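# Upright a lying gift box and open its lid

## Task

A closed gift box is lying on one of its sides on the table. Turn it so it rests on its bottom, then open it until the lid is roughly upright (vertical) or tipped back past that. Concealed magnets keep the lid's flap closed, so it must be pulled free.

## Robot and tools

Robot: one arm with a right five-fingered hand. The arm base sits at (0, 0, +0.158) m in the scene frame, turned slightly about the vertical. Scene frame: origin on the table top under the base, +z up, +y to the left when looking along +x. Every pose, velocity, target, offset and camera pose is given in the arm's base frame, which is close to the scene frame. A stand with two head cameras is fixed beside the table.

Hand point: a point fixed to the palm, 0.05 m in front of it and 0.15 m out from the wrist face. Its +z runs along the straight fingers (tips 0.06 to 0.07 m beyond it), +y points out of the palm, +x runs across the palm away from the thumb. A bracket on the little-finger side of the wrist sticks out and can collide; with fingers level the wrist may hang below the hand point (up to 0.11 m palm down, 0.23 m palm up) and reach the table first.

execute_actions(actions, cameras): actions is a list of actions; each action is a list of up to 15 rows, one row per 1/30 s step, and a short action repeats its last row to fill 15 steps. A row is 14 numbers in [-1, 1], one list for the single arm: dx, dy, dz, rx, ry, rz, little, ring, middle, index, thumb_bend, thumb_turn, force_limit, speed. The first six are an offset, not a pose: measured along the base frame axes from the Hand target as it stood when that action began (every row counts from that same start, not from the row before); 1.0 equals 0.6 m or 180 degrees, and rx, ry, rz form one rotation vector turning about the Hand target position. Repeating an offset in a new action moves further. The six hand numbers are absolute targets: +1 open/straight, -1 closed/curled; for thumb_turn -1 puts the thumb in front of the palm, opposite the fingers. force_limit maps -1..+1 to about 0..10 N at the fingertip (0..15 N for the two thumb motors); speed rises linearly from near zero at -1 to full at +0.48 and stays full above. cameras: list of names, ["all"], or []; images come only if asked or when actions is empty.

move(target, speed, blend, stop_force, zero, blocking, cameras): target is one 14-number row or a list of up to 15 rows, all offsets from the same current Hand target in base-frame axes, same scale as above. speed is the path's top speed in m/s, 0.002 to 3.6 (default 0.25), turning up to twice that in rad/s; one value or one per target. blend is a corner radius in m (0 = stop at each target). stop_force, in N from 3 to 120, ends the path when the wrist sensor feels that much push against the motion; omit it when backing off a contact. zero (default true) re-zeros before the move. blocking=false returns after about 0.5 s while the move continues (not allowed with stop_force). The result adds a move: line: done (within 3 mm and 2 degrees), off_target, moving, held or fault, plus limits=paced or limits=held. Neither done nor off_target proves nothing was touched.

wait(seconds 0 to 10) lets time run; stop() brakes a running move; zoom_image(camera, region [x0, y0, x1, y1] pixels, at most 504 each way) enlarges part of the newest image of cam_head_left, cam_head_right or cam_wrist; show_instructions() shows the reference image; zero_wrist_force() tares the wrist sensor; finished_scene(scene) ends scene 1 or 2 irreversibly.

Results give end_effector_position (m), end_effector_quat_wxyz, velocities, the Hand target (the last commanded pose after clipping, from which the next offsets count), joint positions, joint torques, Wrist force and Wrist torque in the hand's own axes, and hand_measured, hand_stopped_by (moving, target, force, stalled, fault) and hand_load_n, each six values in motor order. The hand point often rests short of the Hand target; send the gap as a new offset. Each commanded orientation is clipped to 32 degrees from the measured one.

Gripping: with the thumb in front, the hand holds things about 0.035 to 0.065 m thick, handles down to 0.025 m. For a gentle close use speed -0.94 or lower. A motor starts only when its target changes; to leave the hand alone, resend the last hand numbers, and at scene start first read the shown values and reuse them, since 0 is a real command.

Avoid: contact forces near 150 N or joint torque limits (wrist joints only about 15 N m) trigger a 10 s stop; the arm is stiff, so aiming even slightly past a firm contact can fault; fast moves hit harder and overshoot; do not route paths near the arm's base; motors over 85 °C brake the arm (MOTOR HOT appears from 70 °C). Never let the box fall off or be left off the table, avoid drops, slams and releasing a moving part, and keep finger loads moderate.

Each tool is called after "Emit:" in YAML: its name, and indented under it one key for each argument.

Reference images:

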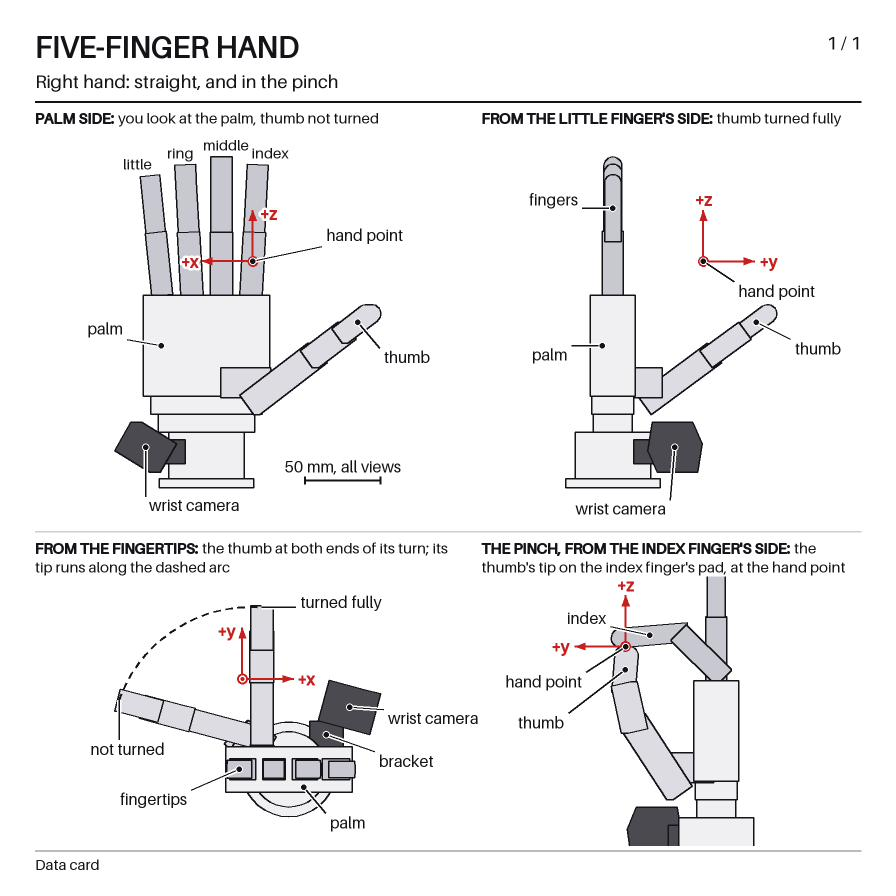

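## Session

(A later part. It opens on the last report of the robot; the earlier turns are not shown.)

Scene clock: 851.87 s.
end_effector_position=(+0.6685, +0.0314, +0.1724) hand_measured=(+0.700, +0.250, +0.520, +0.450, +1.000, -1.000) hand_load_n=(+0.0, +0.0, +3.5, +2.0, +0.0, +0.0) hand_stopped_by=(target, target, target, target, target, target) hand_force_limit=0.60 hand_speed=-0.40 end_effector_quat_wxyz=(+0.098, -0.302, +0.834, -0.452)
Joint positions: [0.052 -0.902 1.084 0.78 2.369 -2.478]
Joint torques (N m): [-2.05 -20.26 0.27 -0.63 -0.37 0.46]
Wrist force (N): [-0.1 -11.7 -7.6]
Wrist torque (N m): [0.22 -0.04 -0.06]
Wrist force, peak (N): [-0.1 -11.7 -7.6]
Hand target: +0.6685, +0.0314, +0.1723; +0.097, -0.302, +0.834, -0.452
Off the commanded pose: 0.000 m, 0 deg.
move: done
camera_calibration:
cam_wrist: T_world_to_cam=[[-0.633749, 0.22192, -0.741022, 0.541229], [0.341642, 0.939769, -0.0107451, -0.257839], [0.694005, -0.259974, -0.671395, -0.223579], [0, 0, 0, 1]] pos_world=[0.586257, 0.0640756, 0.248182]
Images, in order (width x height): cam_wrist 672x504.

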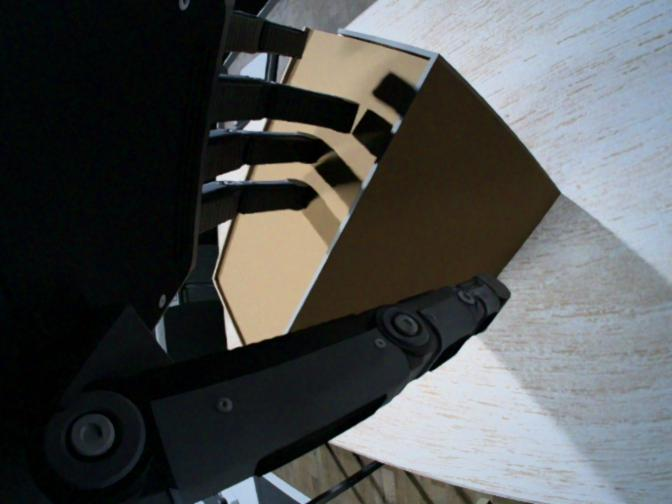

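Emit:
move:
  target:
    - [0, 0, 0.022, 0, 0, 0, 0.7, 0.25, 0.52, 0.45, 1, -1, 0.6, -0.4]
    - [-0.0097, 0.0145, 0.022, 0, 0, 0, 0.7, 0.25, 0.52, 0.45, 1, -1, 0.6, -0.4]
  speed: 0.05
  cameras: ["cam_wrist"]

Emit:
move:
  target: [0, 0, -0.04, 0, 0, 0, 0.7, 0.25, 0.52, 0.45, 1, -1, 0.6, -0.4]
  speed: 0.01
  stop_force: 6
  cameras: ["cam_wrist"]

Emit:
zoom_image:
  camera: "cam_wrist"
  region: [220, 20, 430, 245]

Scene clock: 888.70 s.
end_effector_position=(+0.6627, +0.0401, +0.1855) hand_measured=(+0.700, +0.250, +0.520, +0.450, +1.000, -1.000) hand_load_n=(+0.0, +0.0, +0.0, +0.0, +0.0, +0.0) hand_stopped_by=(target, target, target, target, target, target) hand_force_limit=0.60 hand_speed=-0.40 end_effector_quat_wxyz=(+0.097, -0.302, +0.834, -0.452)
Joint positions: [0.067 -0.913 1.072 0.817 2.378 -2.459]
Joint torques (N m): [7.92 -67.38 -3.29 4.77 3.07 1.91]
Wrist force (N): [-0.2 0.8 -0.3]
Wrist torque (N m): [0.12 -0.05 0.01]
Wrist force, peak (N): [-0.7 -12.4 -7.9]
Hand target: +0.6627, +0.0401, +0.1855; +0.097, -0.302, +0.834, -0.452
Off the commanded pose: 0.000 m, 0 deg.
move: done
camera_calibration:
cam_wrist: T_world_to_cam=[[-0.633846, 0.221953, -0.74093, 0.545381], [0.341663, 0.939761, -0.0107692, -0.263805], [0.693906, -0.259974, -0.671496, -0.208438], [0, 0, 0, 1]] pos_world=[0.580456, 0.0726757, 0.261282]
Images, in order (width x height): cam_wrist 672x504.

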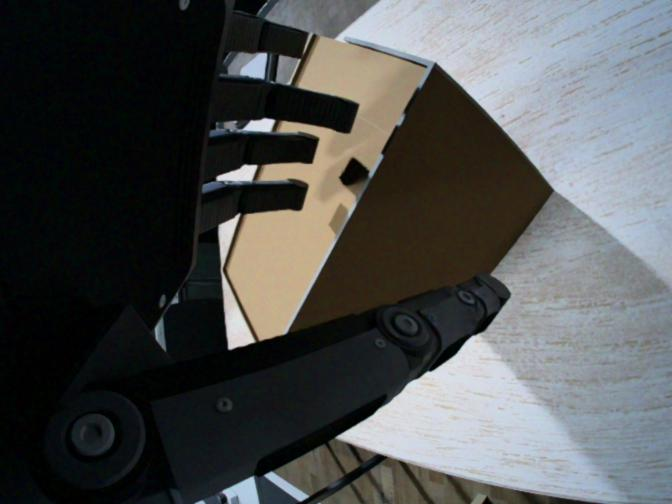

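Scene clock: 891.53 s.
end_effector_position=(+0.6627, +0.0401, +0.1740) hand_measured=(+0.700, +0.250, +0.520, +0.450, +1.000, -1.000) hand_load_n=(+0.0, +0.0, +1.0, +0.5, +0.0, +0.0) hand_stopped_by=(target, target, target, target, target, target) hand_force_limit=0.60 hand_speed=-0.40 end_effector_quat_wxyz=(+0.097, -0.302, +0.834, -0.452)
Joint positions: [0.068 -0.908 1.093 0.791 2.378 -2.459]
Joint torques (N m): [-1.79 -61.22 -30.37 4.88 -0.42 -0.03]
Wrist force (N): [0.6 -4.4 -4.5]
Wrist torque (N m): [0.18 -0.02 -0.04]
Wrist force, peak (N): [1.2 -7.2 -6.8]
Hand target: +0.6627, +0.0401, +0.1740; +0.097, -0.302, +0.834, -0.452 (not the last commanded pose)
Off the commanded pose: 0.012 m, 0 deg.
move: contact
camera_calibration:
cam_wrist: T_world_to_cam=[[-0.633847, 0.221898, -0.740945, 0.536783], [0.341696, 0.939748, -0.0108712, -0.263981], [0.693889, -0.260069, -0.671478, -0.216053], [0, 0, 0, 1]] pos_world=[0.580356, 0.0727755, 0.249782]
Images, in order (width x height): cam_wrist 672x504.

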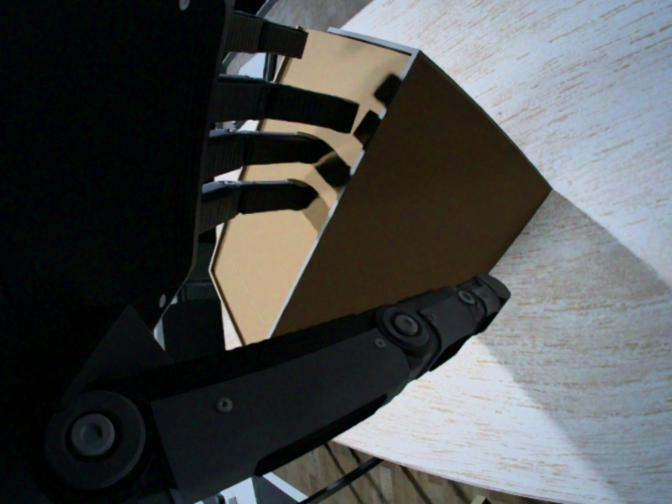

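Scaled by 2.240 from the camera's 672x504 image, which has a finer 960x720 frame.

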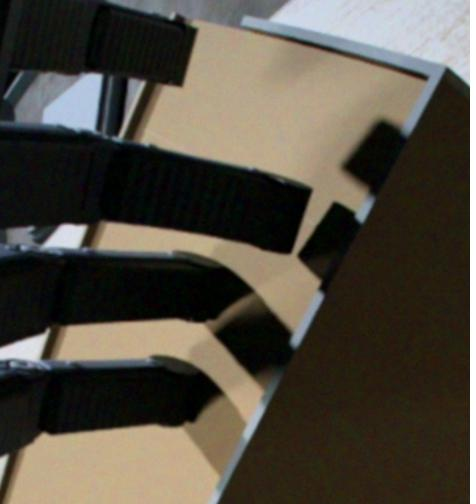

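Emit:
move:
  target: [0, 0, -0.0058, 0, 0, 0, 0.7, 0.25, 0.52, 0.45, 1, -1, 0.6, -0.9]
  speed: 0.01

Emit:
move:
  target: [0, 0, 0, 0, 0, 0, 0.7, 0.05, 0.52, 0.45, 1, -1, 0.8, -0.9]
  speed: 0.01
  cameras: ["cam_wrist"]

Emit:
zoom_image:
  camera: "cam_wrist"
  region: [220, 20, 430, 245]

Scene clock: 910.73 s.
end_effector_position=(+0.6627, +0.0401, +0.1706) hand_measured=(+0.700, +0.250, +0.520, +0.450, +1.000, -1.000) hand_load_n=(+0.0, +0.0, +5.0, +3.5, +0.0, +0.5) hand_stopped_by=(target, target, target, target, target, target) hand_force_limit=0.60 hand_speed=-0.90 end_effector_quat_wxyz=(+0.097, -0.302, +0.834, -0.452)
Joint positions: [0.068 -0.907 1.099 0.783 2.378 -2.459]
Joint torques (N m): [-5.13 -19.76 1.64 -0.15 -0.47 0.46]
Wrist force (N): [-1.7 -14.3 -6.5]
Wrist torque (N m): [0.13 -0.14 -0.19]
Wrist force, peak (N): [-1.5 -14.4 -7.6]
Hand target: +0.6627, +0.0401, +0.1705; +0.097, -0.302, +0.834, -0.452
Off the commanded pose: 0.000 m, 0 deg.
move: done

Scene clock: 911.73 s.
end_effector_position=(+0.6627, +0.0401, +0.1705) hand_measured=(+0.700, +0.052, +0.520, +0.450, +1.000, -1.000) hand_load_n=(+0.0, +5.0, +2.0, +0.5, +0.0, +0.0) hand_stopped_by=(target, target, target, target, target, target) hand_force_limit=0.80 hand_speed=-0.90 end_effector_quat_wxyz=(+0.097, -0.302, +0.834, -0.452)
Joint positions: [0.068 -0.906 1.099 0.783 2.378 -2.459]
Joint torques (N m): [-5.14 -20.67 1.5 -0.26 -0.23 0.37]
Wrist force (N): [-1.0 -14.6 -5.2]
Wrist torque (N m): [0.07 -0.21 -0.32]
Wrist force, peak (N): [-0.5 -16.2 -6.1]
Hand target: +0.6627, +0.0401, +0.1705; +0.097, -0.302, +0.834, -0.452
Off the commanded pose: 0.000 m, 0 deg.
move: done
camera_calibration:
cam_wrist: T_world_to_cam=[[-0.633847, 0.221898, -0.740945, 0.534253], [0.341696, 0.939748, -0.0108712, -0.264053], [0.693889, -0.260069, -0.671478, -0.218472], [0, 0, 0, 1]] pos_world=[0.580456, 0.0727755, 0.246282]
Images, in order (width x height): cam_wrist 672x504.

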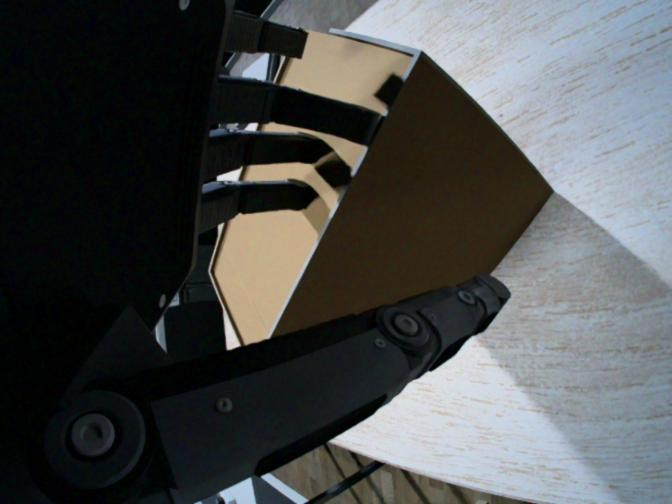

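Scaled by 2.240 from the camera's 672x504 image, which has a finer 960x720 frame.

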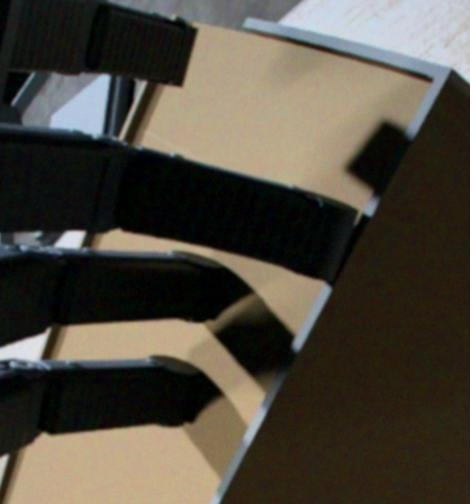

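Emit:
move:
  target: [0, 0, -0.0025, 0, 0, 0, 0.7, 0.05, 0.52, 0.45, 1, -1, 0.8, -0.9]
  speed: 0.01

Emit:
move:
  target: [0, 0, 0, 0, 0, 0, 0.7, -0.01, 0.52, 0.45, 1, -1, 1.0, -0.9]
  speed: 0.01
  cameras: ["cam_wrist"]

Emit:
zoom_image:
  camera: "cam_wrist"
  region: [220, 20, 430, 245]

Scene clock: 917.03 s.
end_effector_position=(+0.6627, +0.0401, +0.1691) hand_measured=(+0.700, +0.052, +0.520, +0.450, +1.000, -1.000) hand_load_n=(+0.0, +6.0, +4.5, +2.0, +0.0, +0.0) hand_stopped_by=(target, target, target, target, target, target) hand_force_limit=0.80 hand_speed=-0.90 end_effector_quat_wxyz=(+0.097, -0.302, +0.834, -0.452)
Joint positions: [0.068 -0.906 1.102 0.78 2.378 -2.459]
Joint torques (N m): [-4.62 -12.61 6.65 -0.89 -1.36 0.56]
Wrist force (N): [2.1 -30.5 -16.0]
Wrist torque (N m): [0.60 0.07 -0.57]
Wrist force, peak (N): [2.1 -30.5 -16.0]
Hand target: +0.6627, +0.0401, +0.1690; +0.097, -0.302, +0.834, -0.452
Off the commanded pose: 0.000 m, 0 deg.
move: done

Scene clock: 917.53 s.
end_effector_position=(+0.6627, +0.0401, +0.1690) hand_measured=(+0.700, -0.008, +0.520, +0.450, +1.000, -1.000) hand_load_n=(+0.0, +7.5, +10.0, +1.0, +0.0, +0.0) hand_stopped_by=(target, target, target, target, target, target) hand_force_limit=1.00 hand_speed=-0.90 end_effector_quat_wxyz=(+0.097, -0.302, +0.834, -0.452)
Joint positions: [0.068 -0.906 1.102 0.78 2.378 -2.459]
Joint torques (N m): [-4.85 -12.22 5.85 0.5 -3.17 0.76]
Wrist force (N): [0.4 -30.6 -13.7]
Wrist torque (N m): [0.65 -0.25 -0.57]
Wrist force, peak (N): [2.2 -31.2 -15.9]
Hand target: +0.6627, +0.0401, +0.1690; +0.097, -0.302, +0.834, -0.452
Off the commanded pose: 0.000 m, 0 deg.
move: done
camera_calibration:
cam_wrist: T_world_to_cam=[[-0.633827, 0.221958, -0.740944, 0.533126], [0.341736, 0.939734, -0.0108242, -0.264103], [0.693888, -0.260068, -0.671479, -0.219479], [0, 0, 0, 1]] pos_world=[0.580456, 0.0727757, 0.244782]
Images, in order (width x height): cam_wrist 672x504.

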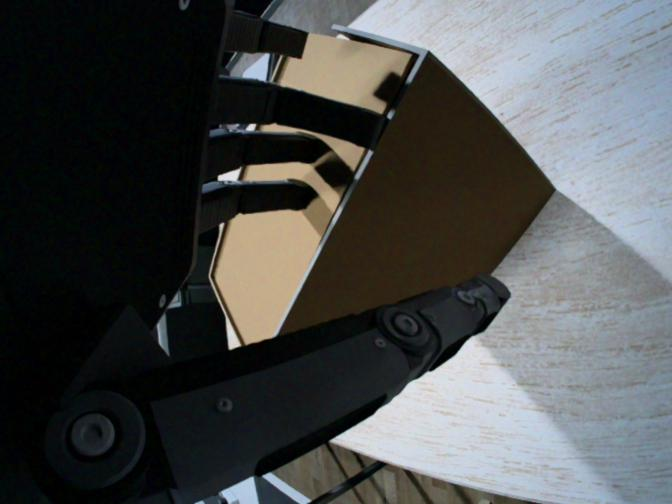

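Scaled by 2.240 from the camera's 672x504 image, which has a finer 960x720 frame.

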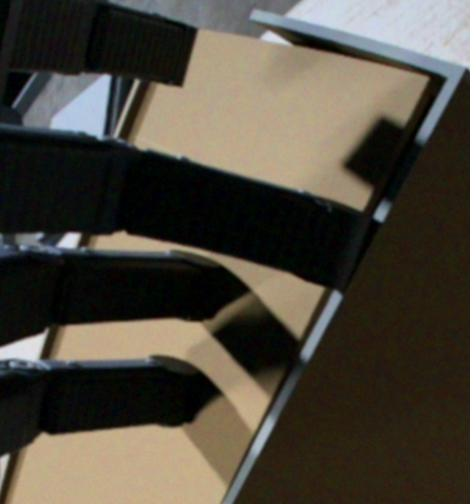

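Emit:
move:
  target: [0, 0, 0, 0, 0, 0, 0.7, -0.1, 0.52, 0.45, 1, -1, 1.0, -0.9]
  speed: 0.01

Emit:
move:
  target: [0, 0, 0, 0, 0, 0, 0.7, -0.2, 0.52, 0.45, 1, -1, 1.0, -0.9]
  speed: 0.01
  cameras: ["cam_wrist"]

Emit:
zoom_image:
  camera: "cam_wrist"
  region: [220, 10, 430, 235]

Scene clock: 924.00 s.
end_effector_position=(+0.6627, +0.0401, +0.1690) hand_measured=(+0.700, -0.100, +0.520, +0.450, +1.000, -1.000) hand_load_n=(+0.0, +0.0, +9.5, +5.0, +0.0, +0.0) hand_stopped_by=(target, target, target, target, target, target) hand_force_limit=1.00 hand_speed=-0.90 end_effector_quat_wxyz=(+0.097, -0.302, +0.834, -0.452)
Joint positions: [0.068 -0.906 1.102 0.78 2.378 -2.459]
Joint torques (N m): [-4.44 -15.11 -0.57 3.39 -4.61 0.39]
Wrist force (N): [4.9 -26.2 -15.4]
Wrist torque (N m): [0.70 0.38 -0.21]
Wrist force, peak (N): [0.1 -32.3 -14.5]
Hand target: +0.6627, +0.0401, +0.1690; +0.097, -0.302, +0.834, -0.452
Off the commanded pose: 0.000 m, 0 deg.
move: done

Scene clock: 924.63 s.
end_effector_position=(+0.6627, +0.0401, +0.1690) hand_measured=(+0.700, -0.200, +0.520, +0.450, +1.000, -1.000) hand_load_n=(+0.0, +0.0, +9.5, +5.0, +0.0, +0.0) hand_stopped_by=(target, target, target, target, target, target) hand_force_limit=1.00 hand_speed=-0.90 end_effector_quat_wxyz=(+0.097, -0.302, +0.834, -0.452)
Joint positions: [0.068 -0.906 1.102 0.78 2.378 -2.459]
Joint torques (N m): [-4.12 -18.6 -8.25 -0.55 -4.26 0.46]
Wrist force (N): [5.0 -26.4 -15.8]
Wrist torque (N m): [0.69 0.38 -0.21]
Wrist force, peak (N): [5.0 -26.4 -15.8]
Hand target: +0.6627, +0.0401, +0.1690; +0.097, -0.302, +0.834, -0.452
Off the commanded pose: 0.000 m, 0 deg.
move: done
camera_calibration:
cam_wrist: T_world_to_cam=[[-0.633944, 0.221931, -0.740852, 0.533109], [0.341717, 0.93974, -0.0108954, -0.264041], [0.69379, -0.260069, -0.67158, -0.219328], [0, 0, 0, 1]] pos_world=[0.580356, 0.0727756, 0.244782]
Images, in order (width x height): cam_wrist 672x504.

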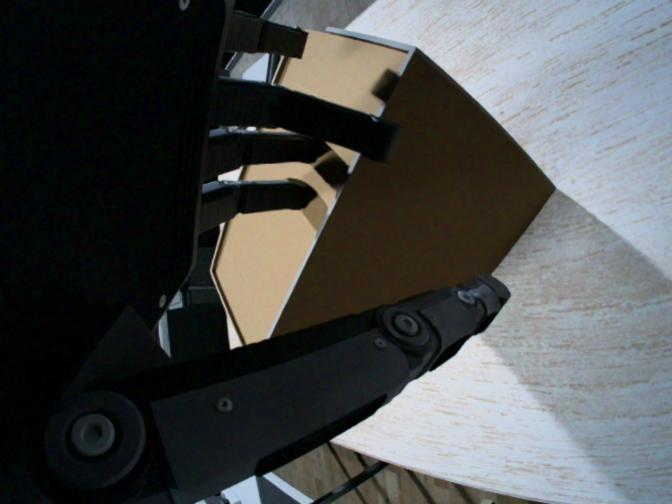

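Scaled by 2.240 from the camera's 672x504 image, which has a finer 960x720 frame.

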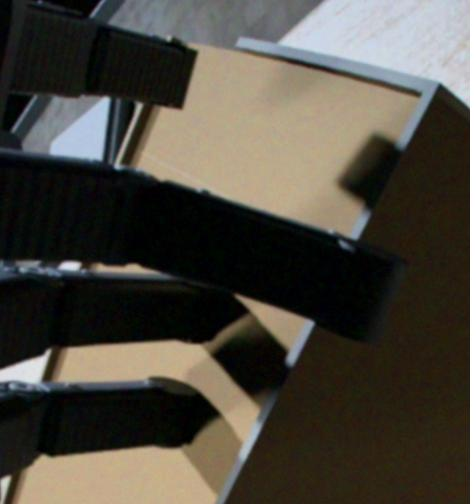

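Emit:
move:
  target:
    - [0, 0, 0.027, 0, 0, 0, 0.7, -0.2, 0.52, 0.45, 1, -1, 0.6, -0.4]
    - [-0.0061, 0.01, 0.027, 0, 0, 0, 0.7, 0.25, 0.52, 0.45, 1, -1, 0.6, -0.4]
  speed: 0.05

Emit:
move:
  target: [0, 0, -0.04, 0, 0, 0, 0.7, 0.25, 0.52, 0.45, 1, -1, 0.6, -0.4]
  speed: 0.01
  stop_force: 6
  cameras: ["cam_wrist"]

Emit:
zoom_image:
  camera: "cam_wrist"
  region: [220, 10, 430, 235]

Scene clock: 937.87 s.
end_effector_position=(+0.6590, +0.0461, +0.1852) hand_measured=(+0.700, +0.250, +0.520, +0.450, +1.000, -1.000) hand_load_n=(+0.0, +0.0, +0.0, +0.5, +0.0, +0.0) hand_stopped_by=(target, target, target, target, target, target) hand_force_limit=0.60 hand_speed=-0.40 end_effector_quat_wxyz=(+0.097, -0.302, +0.834, -0.452)
Joint positions: [0.079 -0.916 1.079 0.822 2.384 -2.445]
Joint torques (N m): [5.85 -66.62 -3.31 4.35 2.47 1.02]
Wrist force (N): [0.4 0.1 -0.2]
Wrist torque (N m): [0.02 -0.14 0.03]
Wrist force, peak (N): [5.1 -26.6 -15.8]
Hand target: +0.6590, +0.0461, +0.1852; +0.097, -0.302, +0.834, -0.452
Off the commanded pose: 0.000 m, 0 deg.
move: done

Scene clock: 940.63 s.
end_effector_position=(+0.6590, +0.0461, +0.1738) hand_measured=(+0.700, +0.250, +0.520, +0.450, +1.000, -1.000) hand_load_n=(+0.0, +0.0, +1.0, +0.0, +0.0, +0.0) hand_stopped_by=(target, target, target, target, target, target) hand_force_limit=0.60 hand_speed=-0.40 end_effector_quat_wxyz=(+0.097, -0.302, +0.834, -0.452)
Joint positions: [0.079 -0.911 1.1 0.796 2.384 -2.445]
Joint torques (N m): [6.16 -61.14 -30.69 4.68 -0.34 0.79]
Wrist force (N): [1.7 -5.6 -4.6]
Wrist torque (N m): [0.10 -0.07 -0.03]
Wrist force, peak (N): [2.0 -8.3 -7.6]
Hand target: +0.6590, +0.0461, +0.1738; +0.097, -0.302, +0.834, -0.452 (not the last commanded pose)
Off the commanded pose: 0.013 m, 0 deg.
move: contact
camera_calibration:
cam_wrist: T_world_to_cam=[[-0.633827, 0.221958, -0.740944, 0.533005], [0.341736, 0.939734, -0.0108242, -0.268425], [0.693888, -0.260068, -0.671479, -0.212128], [0, 0, 0, 1]] pos_world=[0.576756, 0.0787757, 0.249582]
Images, in order (width x height): cam_wrist 672x504.

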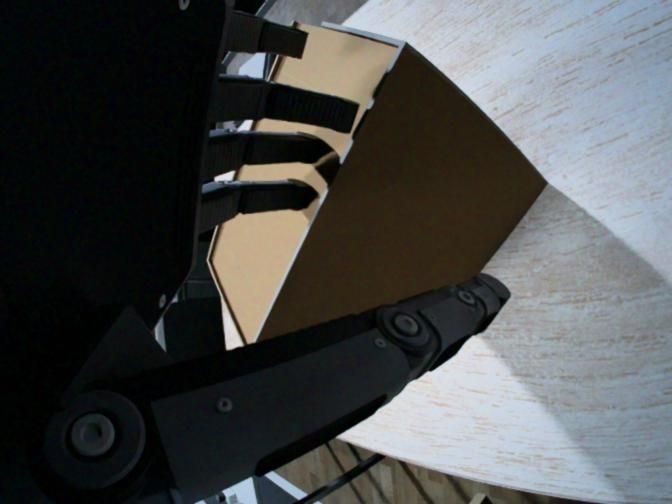

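Scaled by 2.240 from the camera's 672x504 image, which has a finer 960x720 frame.

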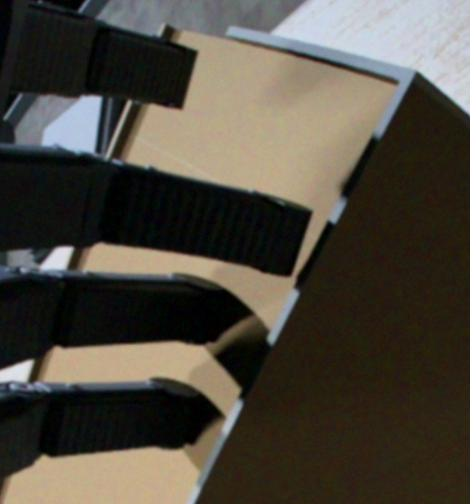

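Emit:
move:
  target: [0, 0, -0.0062, 0, 0, 0, 0.7, 0.25, 0.52, 0.45, 1, -1, 0.6, -0.9]
  speed: 0.01

Emit:
move:
  target: [0, 0, 0, 0, 0, 0, 0.7, 0.12, 0.52, 0.45, 1, -1, 1.0, -0.9]
  speed: 0.01
  cameras: ["cam_wrist"]

Emit:
zoom_image:
  camera: "cam_wrist"
  region: [220, 10, 430, 235]

Scene clock: 953.83 s.
end_effector_position=(+0.6590, +0.0461, +0.1702) hand_measured=(+0.700, +0.250, +0.520, +0.450, +1.000, -1.000) hand_load_n=(+0.0, +0.0, +5.0, +3.5, +0.0, +0.0) hand_stopped_by=(target, target, target, target, target, target) hand_force_limit=0.60 hand_speed=-0.90 end_effector_quat_wxyz=(+0.097, -0.302, +0.834, -0.452)
Joint positions: [0.079 -0.909 1.106 0.788 2.384 -2.445]
Joint torques (N m): [6.09 -19.67 2.74 -1.04 0.25 0.51]
Wrist force (N): [-0.8 -15.0 -6.4]
Wrist torque (N m): [0.07 -0.28 -0.15]
Wrist force, peak (N): [-0.9 -15.0 -8.1]
Hand target: +0.6590, +0.0461, +0.1701; +0.097, -0.302, +0.834, -0.452
Off the commanded pose: 0.000 m, 0 deg.
move: done

Scene clock: 954.57 s.
end_effector_position=(+0.6590, +0.0461, +0.1701) hand_measured=(+0.700, +0.122, +0.520, +0.450, +1.000, -1.000) hand_load_n=(+0.0, +5.5, +7.5, +0.5, +0.5, +0.0) hand_stopped_by=(target, target, target, target, target, target) hand_force_limit=1.00 hand_speed=-0.90 end_effector_quat_wxyz=(+0.097, -0.302, +0.834, -0.452)
Joint positions: [0.079 -0.909 1.106 0.788 2.384 -2.445]
Joint torques (N m): [4.79 -18.75 2.07 0.2 -0.28 -0.68]
Wrist force (N): [-0.1 -21.0 -8.5]
Wrist torque (N m): [0.20 -0.35 -0.33]
Wrist force, peak (N): [-0.1 -21.2 -8.6]
Hand target: +0.6590, +0.0461, +0.1701; +0.097, -0.302, +0.834, -0.452
Off the commanded pose: 0.000 m, 0 deg.
move: done
camera_calibration:
cam_wrist: T_world_to_cam=[[-0.633827, 0.221958, -0.740944, 0.530264], [0.341736, 0.939734, -0.0108242, -0.268465], [0.693888, -0.260068, -0.671479, -0.214612], [0, 0, 0, 1]] pos_world=[0.576756, 0.0787757, 0.245882]
Images, in order (width x height): cam_wrist 672x504.

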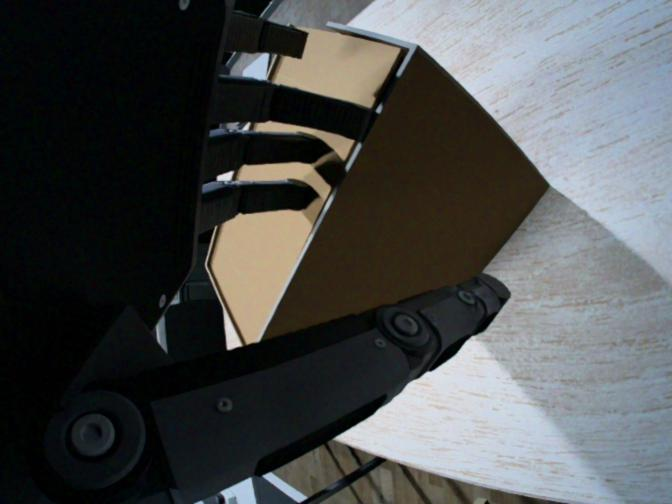

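Scaled by 2.240 from the camera's 672x504 image, which has a finer 960x720 frame.

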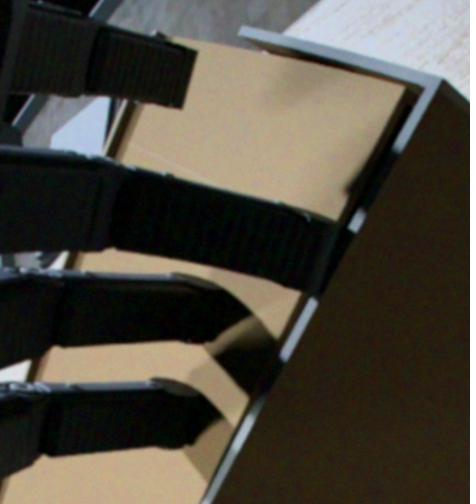

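Lid opening already. Continue closing the ring finger.

Emit:
move:
  target: [0, 0, 0, 0, 0, 0, 0.7, 0.02, 0.52, 0.45, 1, -1, 1.0, -0.9]
  speed: 0.01
  cameras: ["cam_wrist"]

Emit:
zoom_image:
  camera: "cam_wrist"
  region: [220, 10, 430, 235]

Scene clock: 959.27 s.
end_effector_position=(+0.6590, +0.0461, +0.1701) hand_measured=(+0.700, +0.022, +0.520, +0.450, +1.000, -1.000) hand_load_n=(+0.0, +6.0, +9.5, -1.0, +0.0, +0.0) hand_stopped_by=(target, target, target, target, target, target) hand_force_limit=1.00 hand_speed=-0.90 end_effector_quat_wxyz=(+0.097, -0.302, +0.834, -0.452)
Joint positions: [0.079 -0.909 1.106 0.788 2.384 -2.445]
Joint torques (N m): [2.71 -17.93 3.08 5.49 -0.87 -0.69]
Wrist force (N): [0.3 -25.8 -11.3]
Wrist torque (N m): [0.33 -0.32 -0.48]
Wrist force, peak (N): [0.1 -25.8 -11.5]
Hand target: +0.6590, +0.0461, +0.1701; +0.097, -0.302, +0.834, -0.452
Off the commanded pose: 0.000 m, 0 deg.
move: done
camera_calibration:
cam_wrist: T_world_to_cam=[[-0.633827, 0.221958, -0.740944, 0.530264], [0.341736, 0.939734, -0.0108242, -0.268465], [0.693888, -0.260068, -0.671479, -0.214612], [0, 0, 0, 1]] pos_world=[0.576756, 0.0787757, 0.245882]
Images, in order (width x height): cam_wrist 672x504.

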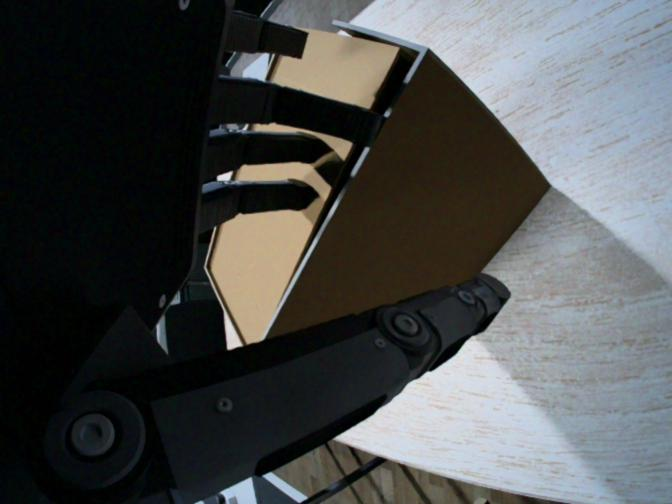

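Scaled by 2.240 from the camera's 672x504 image, which has a finer 960x720 frame.

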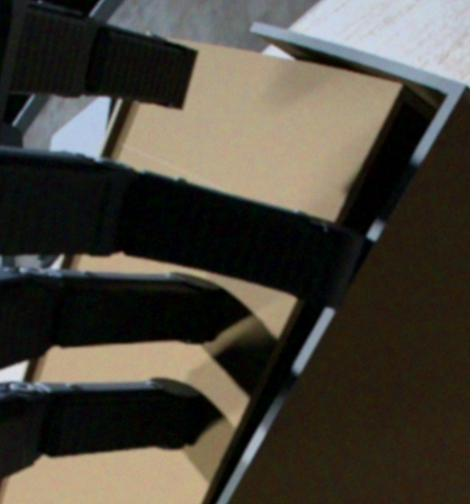

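Emit:
execute_actions:
  actions:
    - [[0,0,0,0,0,0,0.7,-0.06,0.52,0.45,1,-1,1.0,-0.9]]
    - [[0,0,0,0,0,0,0.7,-0.12,0.52,0.45,1,-1,1.0,-0.9]]
  cameras: ["cam_wrist"]

Emit:
zoom_image:
  camera: "cam_wrist"
  region: [220, 10, 430, 235]

Scene clock: 990.30 s.
end_effector_position=(+0.6590, +0.0461, +0.1701) hand_measured=(+0.700, -0.120, +0.520, +0.450, +1.000, -1.000) hand_load_n=(+0.0, +0.0, -0.5, +6.0, +0.0, +0.0) hand_stopped_by=(target, target, target, target, target, target) hand_force_limit=1.00 hand_speed=-0.90 end_effector_quat_wxyz=(+0.097, -0.302, +0.834, -0.452)
Joint positions: [0.079 -0.909 1.107 0.788 2.384 -2.445]
Joint torques (N m): [0.41 -22.51 -8.72 -1.48 -1.26 -0.68]
Wrist force (N): [3.5 -16.8 -10.7]
Wrist torque (N m): [0.13 0.22 -0.11]
Wrist force, peak (N): [0.0 -26.0 -11.5]
Hand target: +0.6590, +0.0461, +0.1701; +0.097, -0.302, +0.834, -0.452
Off the commanded pose: 0.000 m, 0 deg.
camera_calibration:
cam_wrist: T_world_to_cam=[[-0.633827, 0.221958, -0.740944, 0.530264], [0.341736, 0.939734, -0.0108242, -0.268465], [0.693888, -0.260068, -0.671479, -0.214612], [0, 0, 0, 1]] pos_world=[0.576756, 0.0787757, 0.245882]
Images, in order (width x height): cam_wrist 672x504.

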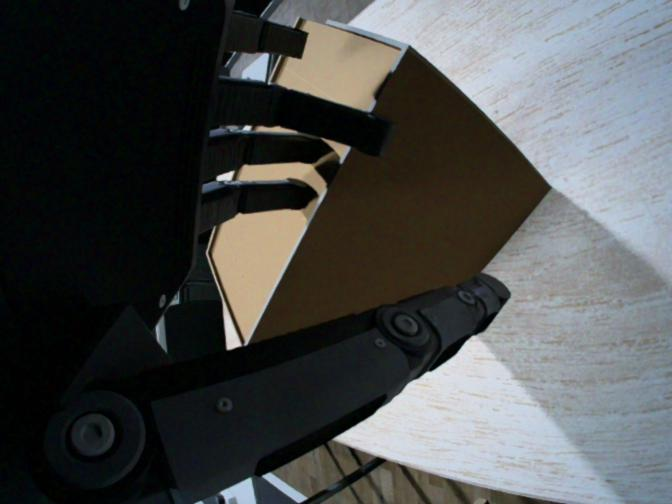

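Scaled by 2.240 from the camera's 672x504 image, which has a finer 960x720 frame.

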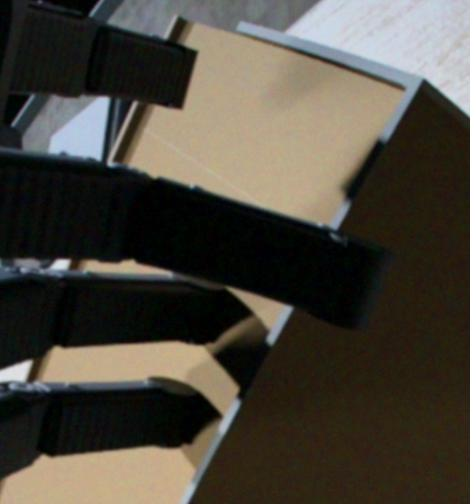

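Emit:
execute_actions:
  actions: []

Emit:
zoom_image:
  camera: "cam_wrist"
  region: [290, 10, 420, 150]

Scene clock: 1000.90 s.
end_effector_position=(+0.6590, +0.0461, +0.1701) hand_measured=(+0.700, -0.120, +0.520, +0.450, +1.000, -1.000) hand_load_n=(+0.0, +0.0, -0.5, +6.0, +0.0, +0.0) hand_stopped_by=(target, target, target, target, target, target) hand_force_limit=1.00 hand_speed=-0.90 end_effector_quat_wxyz=(+0.097, -0.302, +0.834, -0.452)
Joint positions: [0.079 -0.909 1.106 0.788 2.384 -2.445]
Joint velocities: within noise
Joint torques (N m): [-1.71 -33.47 -25.29 -1.39 -1.76 -0.69]
Motor temperatures (°C): [27 28 26 37 36 34]
Wrist force (N): [3.8 -16.9 -10.9]
Wrist torque (N m): [0.13 0.18 -0.10]
Wrist force, peak (N): [3.8 -16.9 -11.3]
Hand target: +0.6590, +0.0461, +0.1701; +0.097, -0.302, +0.834, -0.452
Off the commanded pose: 0.000 m, 0 deg.
camera_calibration:
cam_wrist: T_world_to_cam=[[-0.633827, 0.221958, -0.740944, 0.530264], [0.341736, 0.939734, -0.0108242, -0.268465], [0.693888, -0.260068, -0.671479, -0.214612], [0, 0, 0, 1]] pos_world=[0.576756, 0.0787757, 0.245882]

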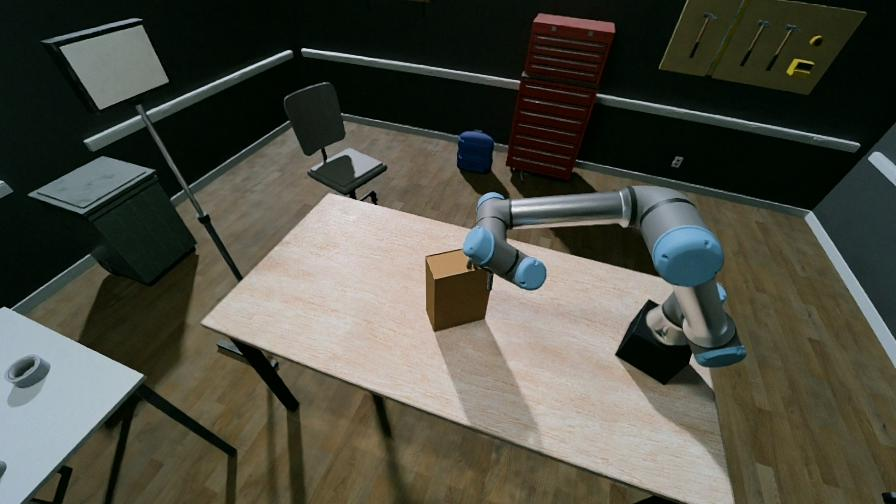

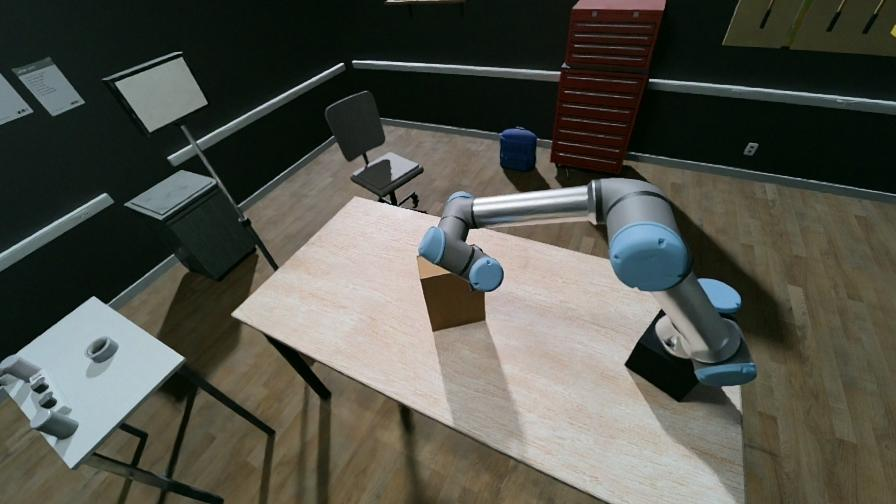

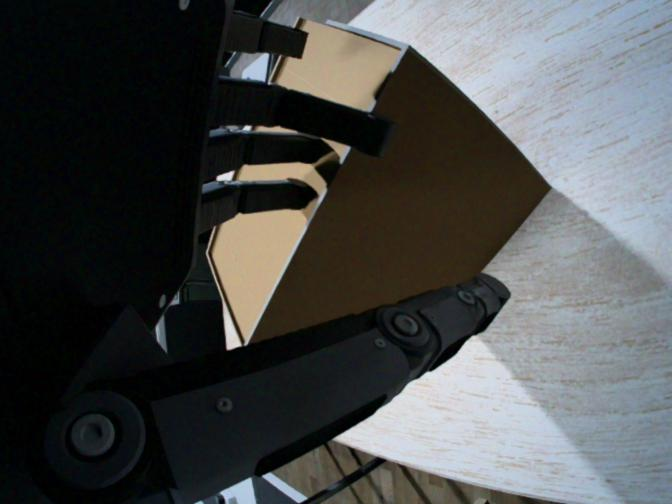

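Scaled by 3.600 from the camera's 672x504 image, which has a finer 960x720 frame.

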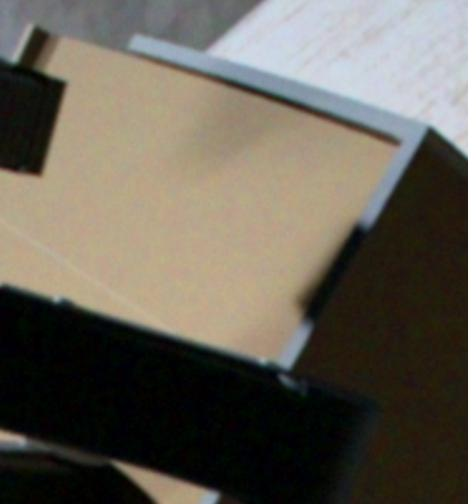

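Emit:
move:
  target:
    - [0,0,0.05,0,0,0,0.7,-0.12,0.52,0.45,1,-1,1.0,-0.9]
    - [-0.0195,0.0052,0.058,0.0878,0.0168,-0.0319,1.0,0.5,0.8,0.5,1,-1,1.0,-0.3]
  speed: 0.15
  cameras: ["cam_wrist"]

Emit:
zoom_image:
  camera: "cam_wrist"
  region: [220, 10, 430, 235]

Scene clock: 1094.10 s.
end_effector_position=(+0.6473, +0.0492, +0.2049) hand_measured=(+1.000, +0.500, +0.800, +0.500, +1.000, -1.000) hand_load_n=(+0.0, +0.0, +0.0, +0.0, +0.0, +0.0) hand_stopped_by=(target, target, target, target, target, target) hand_force_limit=1.00 hand_speed=-0.30 end_effector_quat_wxyz=(+0.093, -0.256, +0.904, -0.329)
Joint positions: [-0.004 -0.913 0.972 1.094 2.149 -2.252]
Joint torques (N m): [-6.24 -26.03 -31.93 4.87 0.11 1.4]
Wrist force (N): [0.0 -0.4 -0.1]
Wrist torque (N m): [-0.03 -0.05 -0.04]
Wrist force, peak (N): [3.7 -16.9 -11.3]
Hand target: +0.6473, +0.0492, +0.2049; +0.093, -0.256, +0.904, -0.329
Off the commanded pose: 0.000 m, 0 deg.
move: done
camera_calibration:
cam_wrist: T_world_to_cam=[[-0.634626, 0.473796, -0.610547, 0.509372], [0.43876, 0.871247, 0.22004, -0.373687], [0.636191, -0.128241, -0.760799, -0.133092], [0, 0, 0, 1]] pos_world=[0.571892, 0.0671678, 0.291965]
Images, in order (width x height): cam_wrist 672x504.

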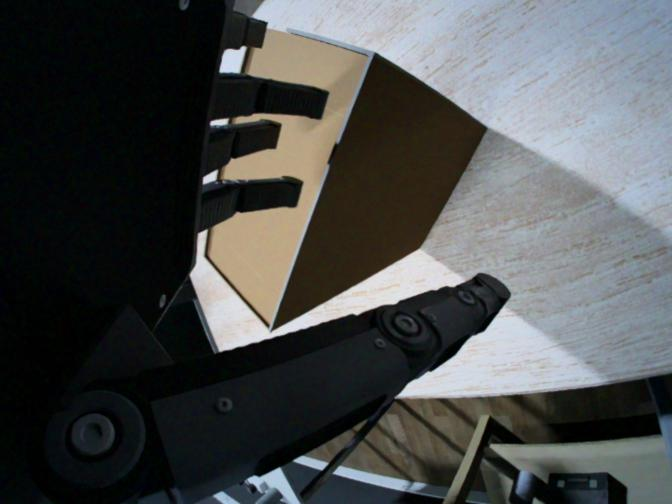

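Scaled by 2.240 from the camera's 672x504 image, which has a finer 960x720 frame.

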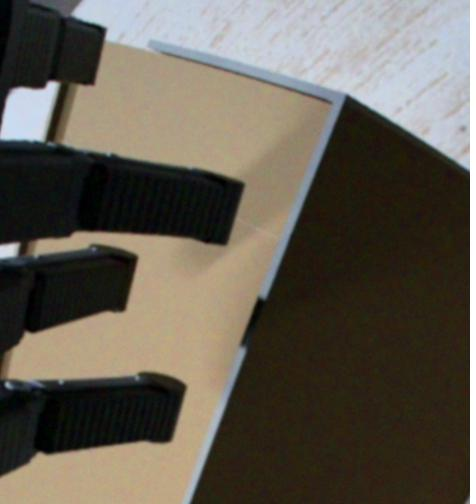

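Emit:
move:
  target: [0,0,-0.055,0,0,0,1.0,0.5,0.8,0.5,1,-1,1.0,-0.3]
  speed: 0.02
  stop_force: 5
  cameras: ["cam_wrist"]

Emit:
zoom_image:
  camera: "cam_wrist"
  region: [220, 10, 430, 235]

Scene clock: 1107.47 s.
end_effector_position=(+0.6473, +0.0492, +0.1883) hand_measured=(+1.000, +0.500, +0.800, +0.500, +1.000, -1.000) hand_load_n=(+0.0, +0.0, +0.0, -0.5, +0.0, +0.0) hand_stopped_by=(target, target, target, target, target, target) hand_force_limit=1.00 hand_speed=-0.30 end_effector_quat_wxyz=(+0.093, -0.256, +0.904, -0.329)
Joint positions: [-0.004 -0.909 1.008 1.055 2.149 -2.252]
Joint torques (N m): [-4.06 -63.11 -31.14 5.22 -0.33 -0.73]
Wrist force (N): [0.1 -3.0 -3.1]
Wrist torque (N m): [0.01 -0.11 -0.03]
Wrist force, peak (N): [0.7 -9.4 -9.8]
Hand target: +0.6473, +0.0492, +0.1883; +0.093, -0.256, +0.904, -0.329 (not the last commanded pose)
Off the commanded pose: 0.016 m, 0 deg.
move: contact
camera_calibration:
cam_wrist: T_world_to_cam=[[-0.634665, 0.473804, -0.6105, 0.499198], [0.438776, 0.871244, 0.220022, -0.370125], [0.636142, -0.128232, -0.760842, -0.145669], [0, 0, 0, 1]] pos_world=[0.571891, 0.0672678, 0.275366]
Images, in order (width x height): cam_wrist 672x504.

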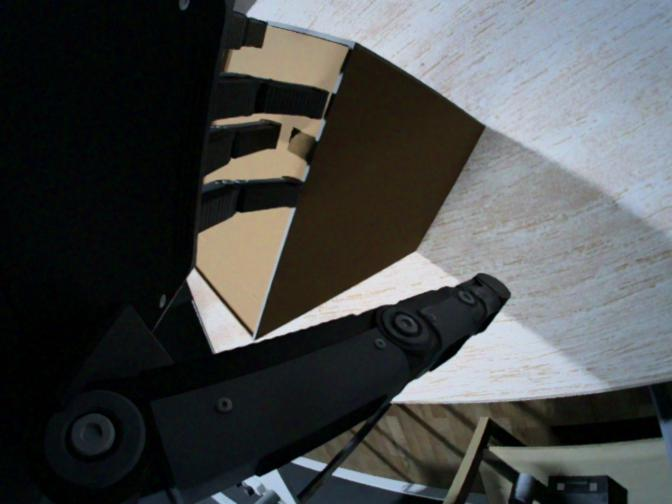

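Scaled by 2.240 from the camera's 672x504 image, which has a finer 960x720 frame.

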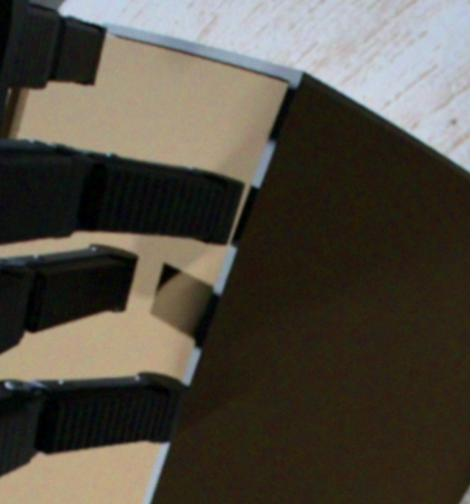

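Emit:
move:
  target:
    - [0,0,0.02,0,0,0,1.0,0.5,0.8,0.5,1,-1,1.0,-0.3]
    - [0.0075,-0.0121,0.02,0,0,0,1.0,0.5,0.8,0.5,1,-1,1.0,-0.3]
  speed: 0.1

Emit:
move:
  target: [0,0,-0.05,0,0,0,1.0,0.5,0.8,0.5,1,-1,1.0,-0.3]
  speed: 0.02
  stop_force: 5
  cameras: ["cam_wrist"]

Emit:
zoom_image:
  camera: "cam_wrist"
  region: [220, 10, 430, 235]

Scene clock: 1121.13 s.
end_effector_position=(+0.6518, +0.0421, +0.2004) hand_measured=(+1.000, +0.500, +0.800, +0.500, +1.000, -1.000) hand_load_n=(+0.0, +0.0, +0.0, +0.0, +0.0, +0.0) hand_stopped_by=(target, target, target, target, target, target) hand_force_limit=1.00 hand_speed=-0.30 end_effector_quat_wxyz=(+0.093, -0.256, +0.904, -0.329)
Joint positions: [-0.017 -0.905 0.969 1.082 2.143 -2.265]
Joint torques (N m): [-6.35 -25.27 -34.06 -1.15 -0.06 -0.7]
Wrist force (N): [0.1 -0.2 -0.2]
Wrist torque (N m): [-0.01 -0.07 -0.03]
Wrist force, peak (N): [0.0 -3.2 -3.7]
Hand target: +0.6518, +0.0420, +0.2003; +0.093, -0.256, +0.904, -0.329
Off the commanded pose: 0.000 m, 0 deg.
move: done

Scene clock: 1123.47 s.
end_effector_position=(+0.6518, +0.0420, +0.1849) hand_measured=(+1.000, +0.500, +0.800, +0.500, +1.000, -1.000) hand_load_n=(+0.0, +0.0, +0.0, -0.5, +0.0, +0.0) hand_stopped_by=(target, target, target, target, target, target) hand_force_limit=1.00 hand_speed=-0.30 end_effector_quat_wxyz=(+0.093, -0.256, +0.904, -0.329)
Joint positions: [-0.017 -0.901 1.002 1.045 2.143 -2.266]
Joint torques (N m): [-6.71 -64.59 -32.03 4.95 0.14 0.06]
Wrist force (N): [0.1 -2.3 -2.4]
Wrist torque (N m): [0.00 -0.05 -0.04]
Wrist force, peak (N): [1.0 -9.0 -10.4]
Hand target: +0.6518, +0.0420, +0.1850; +0.093, -0.256, +0.904, -0.329 (not the last commanded pose)
Off the commanded pose: 0.015 m, 0 deg.
move: contact
camera_calibration:
cam_wrist: T_world_to_cam=[[-0.634706, 0.473811, -0.610452, 0.503447], [0.438802, 0.871239, 0.219989, -0.364998], [0.636083, -0.128239, -0.76089, -0.152007], [0, 0, 0, 1]] pos_world=[0.576391, 0.0599678, 0.271966]
Images, in order (width x height): cam_wrist 672x504.

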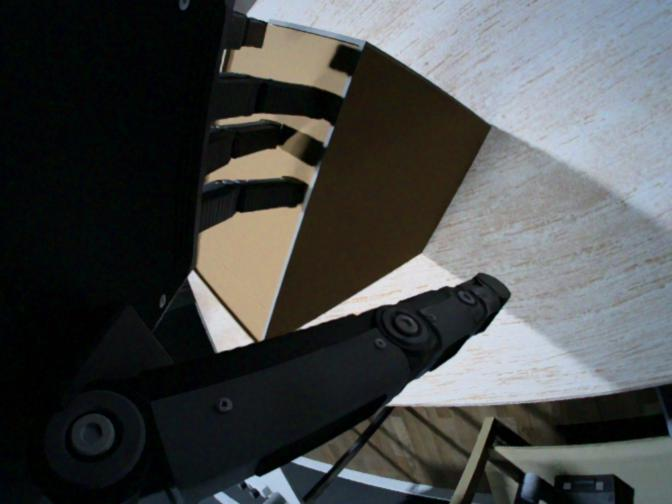

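Scaled by 2.240 from the camera's 672x504 image, which has a finer 960x720 frame.

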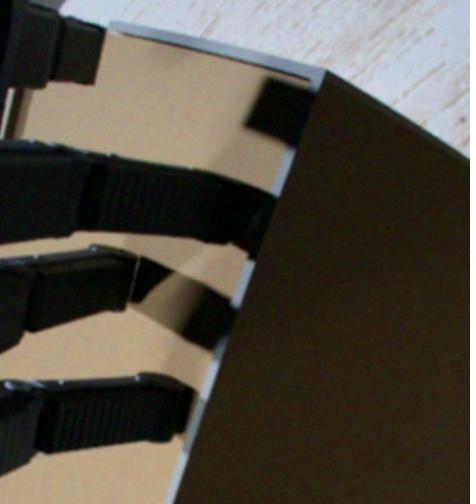

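Emit:
move:
  target: [0,0,-0.0042,0,0,0,1.0,0.5,0.8,0.5,1,-1,1.0,-0.9]
  speed: 0.02

Emit:
execute_actions:
  actions:
    - [[0,0,0,0,0,0,1.0,0.38,0.8,0.5,1,-1,1.0,-0.9]]
    - [[0,0,0,0,0,0,1.0,0.3,0.8,0.5,1,-1,1.0,-0.9]]
  cameras: ["cam_wrist"]

Emit:
zoom_image:
  camera: "cam_wrist"
  region: [220, 10, 430, 235]

Scene clock: 1131.50 s.
end_effector_position=(+0.6518, +0.0420, +0.1827) hand_measured=(+1.000, +0.500, +0.800, +0.500, +1.000, -1.000) hand_load_n=(+0.0, -4.5, +0.0, -4.5, +0.0, +0.0) hand_stopped_by=(target, target, target, target, target, target) hand_force_limit=1.00 hand_speed=-0.90 end_effector_quat_wxyz=(+0.093, -0.256, +0.904, -0.329)
Joint positions: [-0.017 -0.901 1.007 1.04 2.143 -2.266]
Joint torques (N m): [-6.44 -11.93 4.15 -1.69 0.6 -0.02]
Wrist force (N): [-3.5 -18.7 -32.1]
Wrist torque (N m): [0.60 0.21 -0.43]
Wrist force, peak (N): [-3.5 -18.7 -32.1]
Hand target: +0.6518, +0.0420, +0.1824; +0.093, -0.256, +0.904, -0.329
Off the commanded pose: 0.000 m, 0 deg.
move: done

Scene clock: 1132.70 s.
end_effector_position=(+0.6518, +0.0420, +0.1824) hand_measured=(+1.000, +0.466, +0.800, +0.498, +1.000, -1.000) hand_load_n=(+0.0, +10.5, +0.0, -12.5, +0.0, +0.0) hand_stopped_by=(target, force, target, target, target, target) hand_force_limit=1.00 hand_speed=-0.90 end_effector_quat_wxyz=(+0.093, -0.256, +0.904, -0.329)
Joint positions: [-0.017 -0.9 1.007 1.039 2.143 -2.266]
Joint torques (N m): [-4.43 -15.75 4.81 1.87 0.21 0.52]
Wrist force (N): [-4.7 -19.5 -24.3]
Wrist torque (N m): [0.39 -0.25 -0.72]
Wrist force, peak (N): [-3.6 -19.1 -32.9]
Hand target: +0.6518, +0.0420, +0.1824; +0.093, -0.256, +0.904, -0.329
Off the commanded pose: 0.000 m, 0 deg.
camera_calibration:
cam_wrist: T_world_to_cam=[[-0.634706, 0.473811, -0.610452, 0.501985], [0.438802, 0.871239, 0.219989, -0.364491], [0.636083, -0.128239, -0.76089, -0.153973], [0, 0, 0, 1]] pos_world=[0.576491, 0.0599678, 0.269466]
Images, in order (width x height): cam_wrist 672x504.

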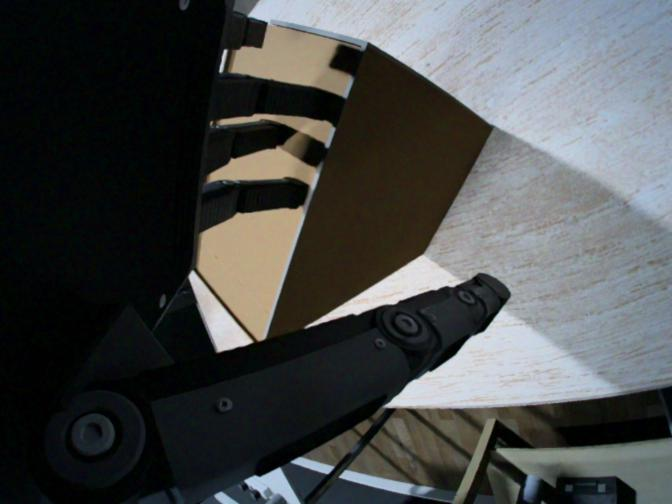

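Scaled by 2.240 from the camera's 672x504 image, which has a finer 960x720 frame.

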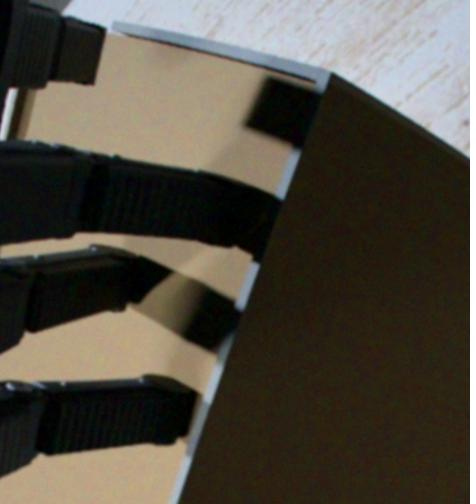

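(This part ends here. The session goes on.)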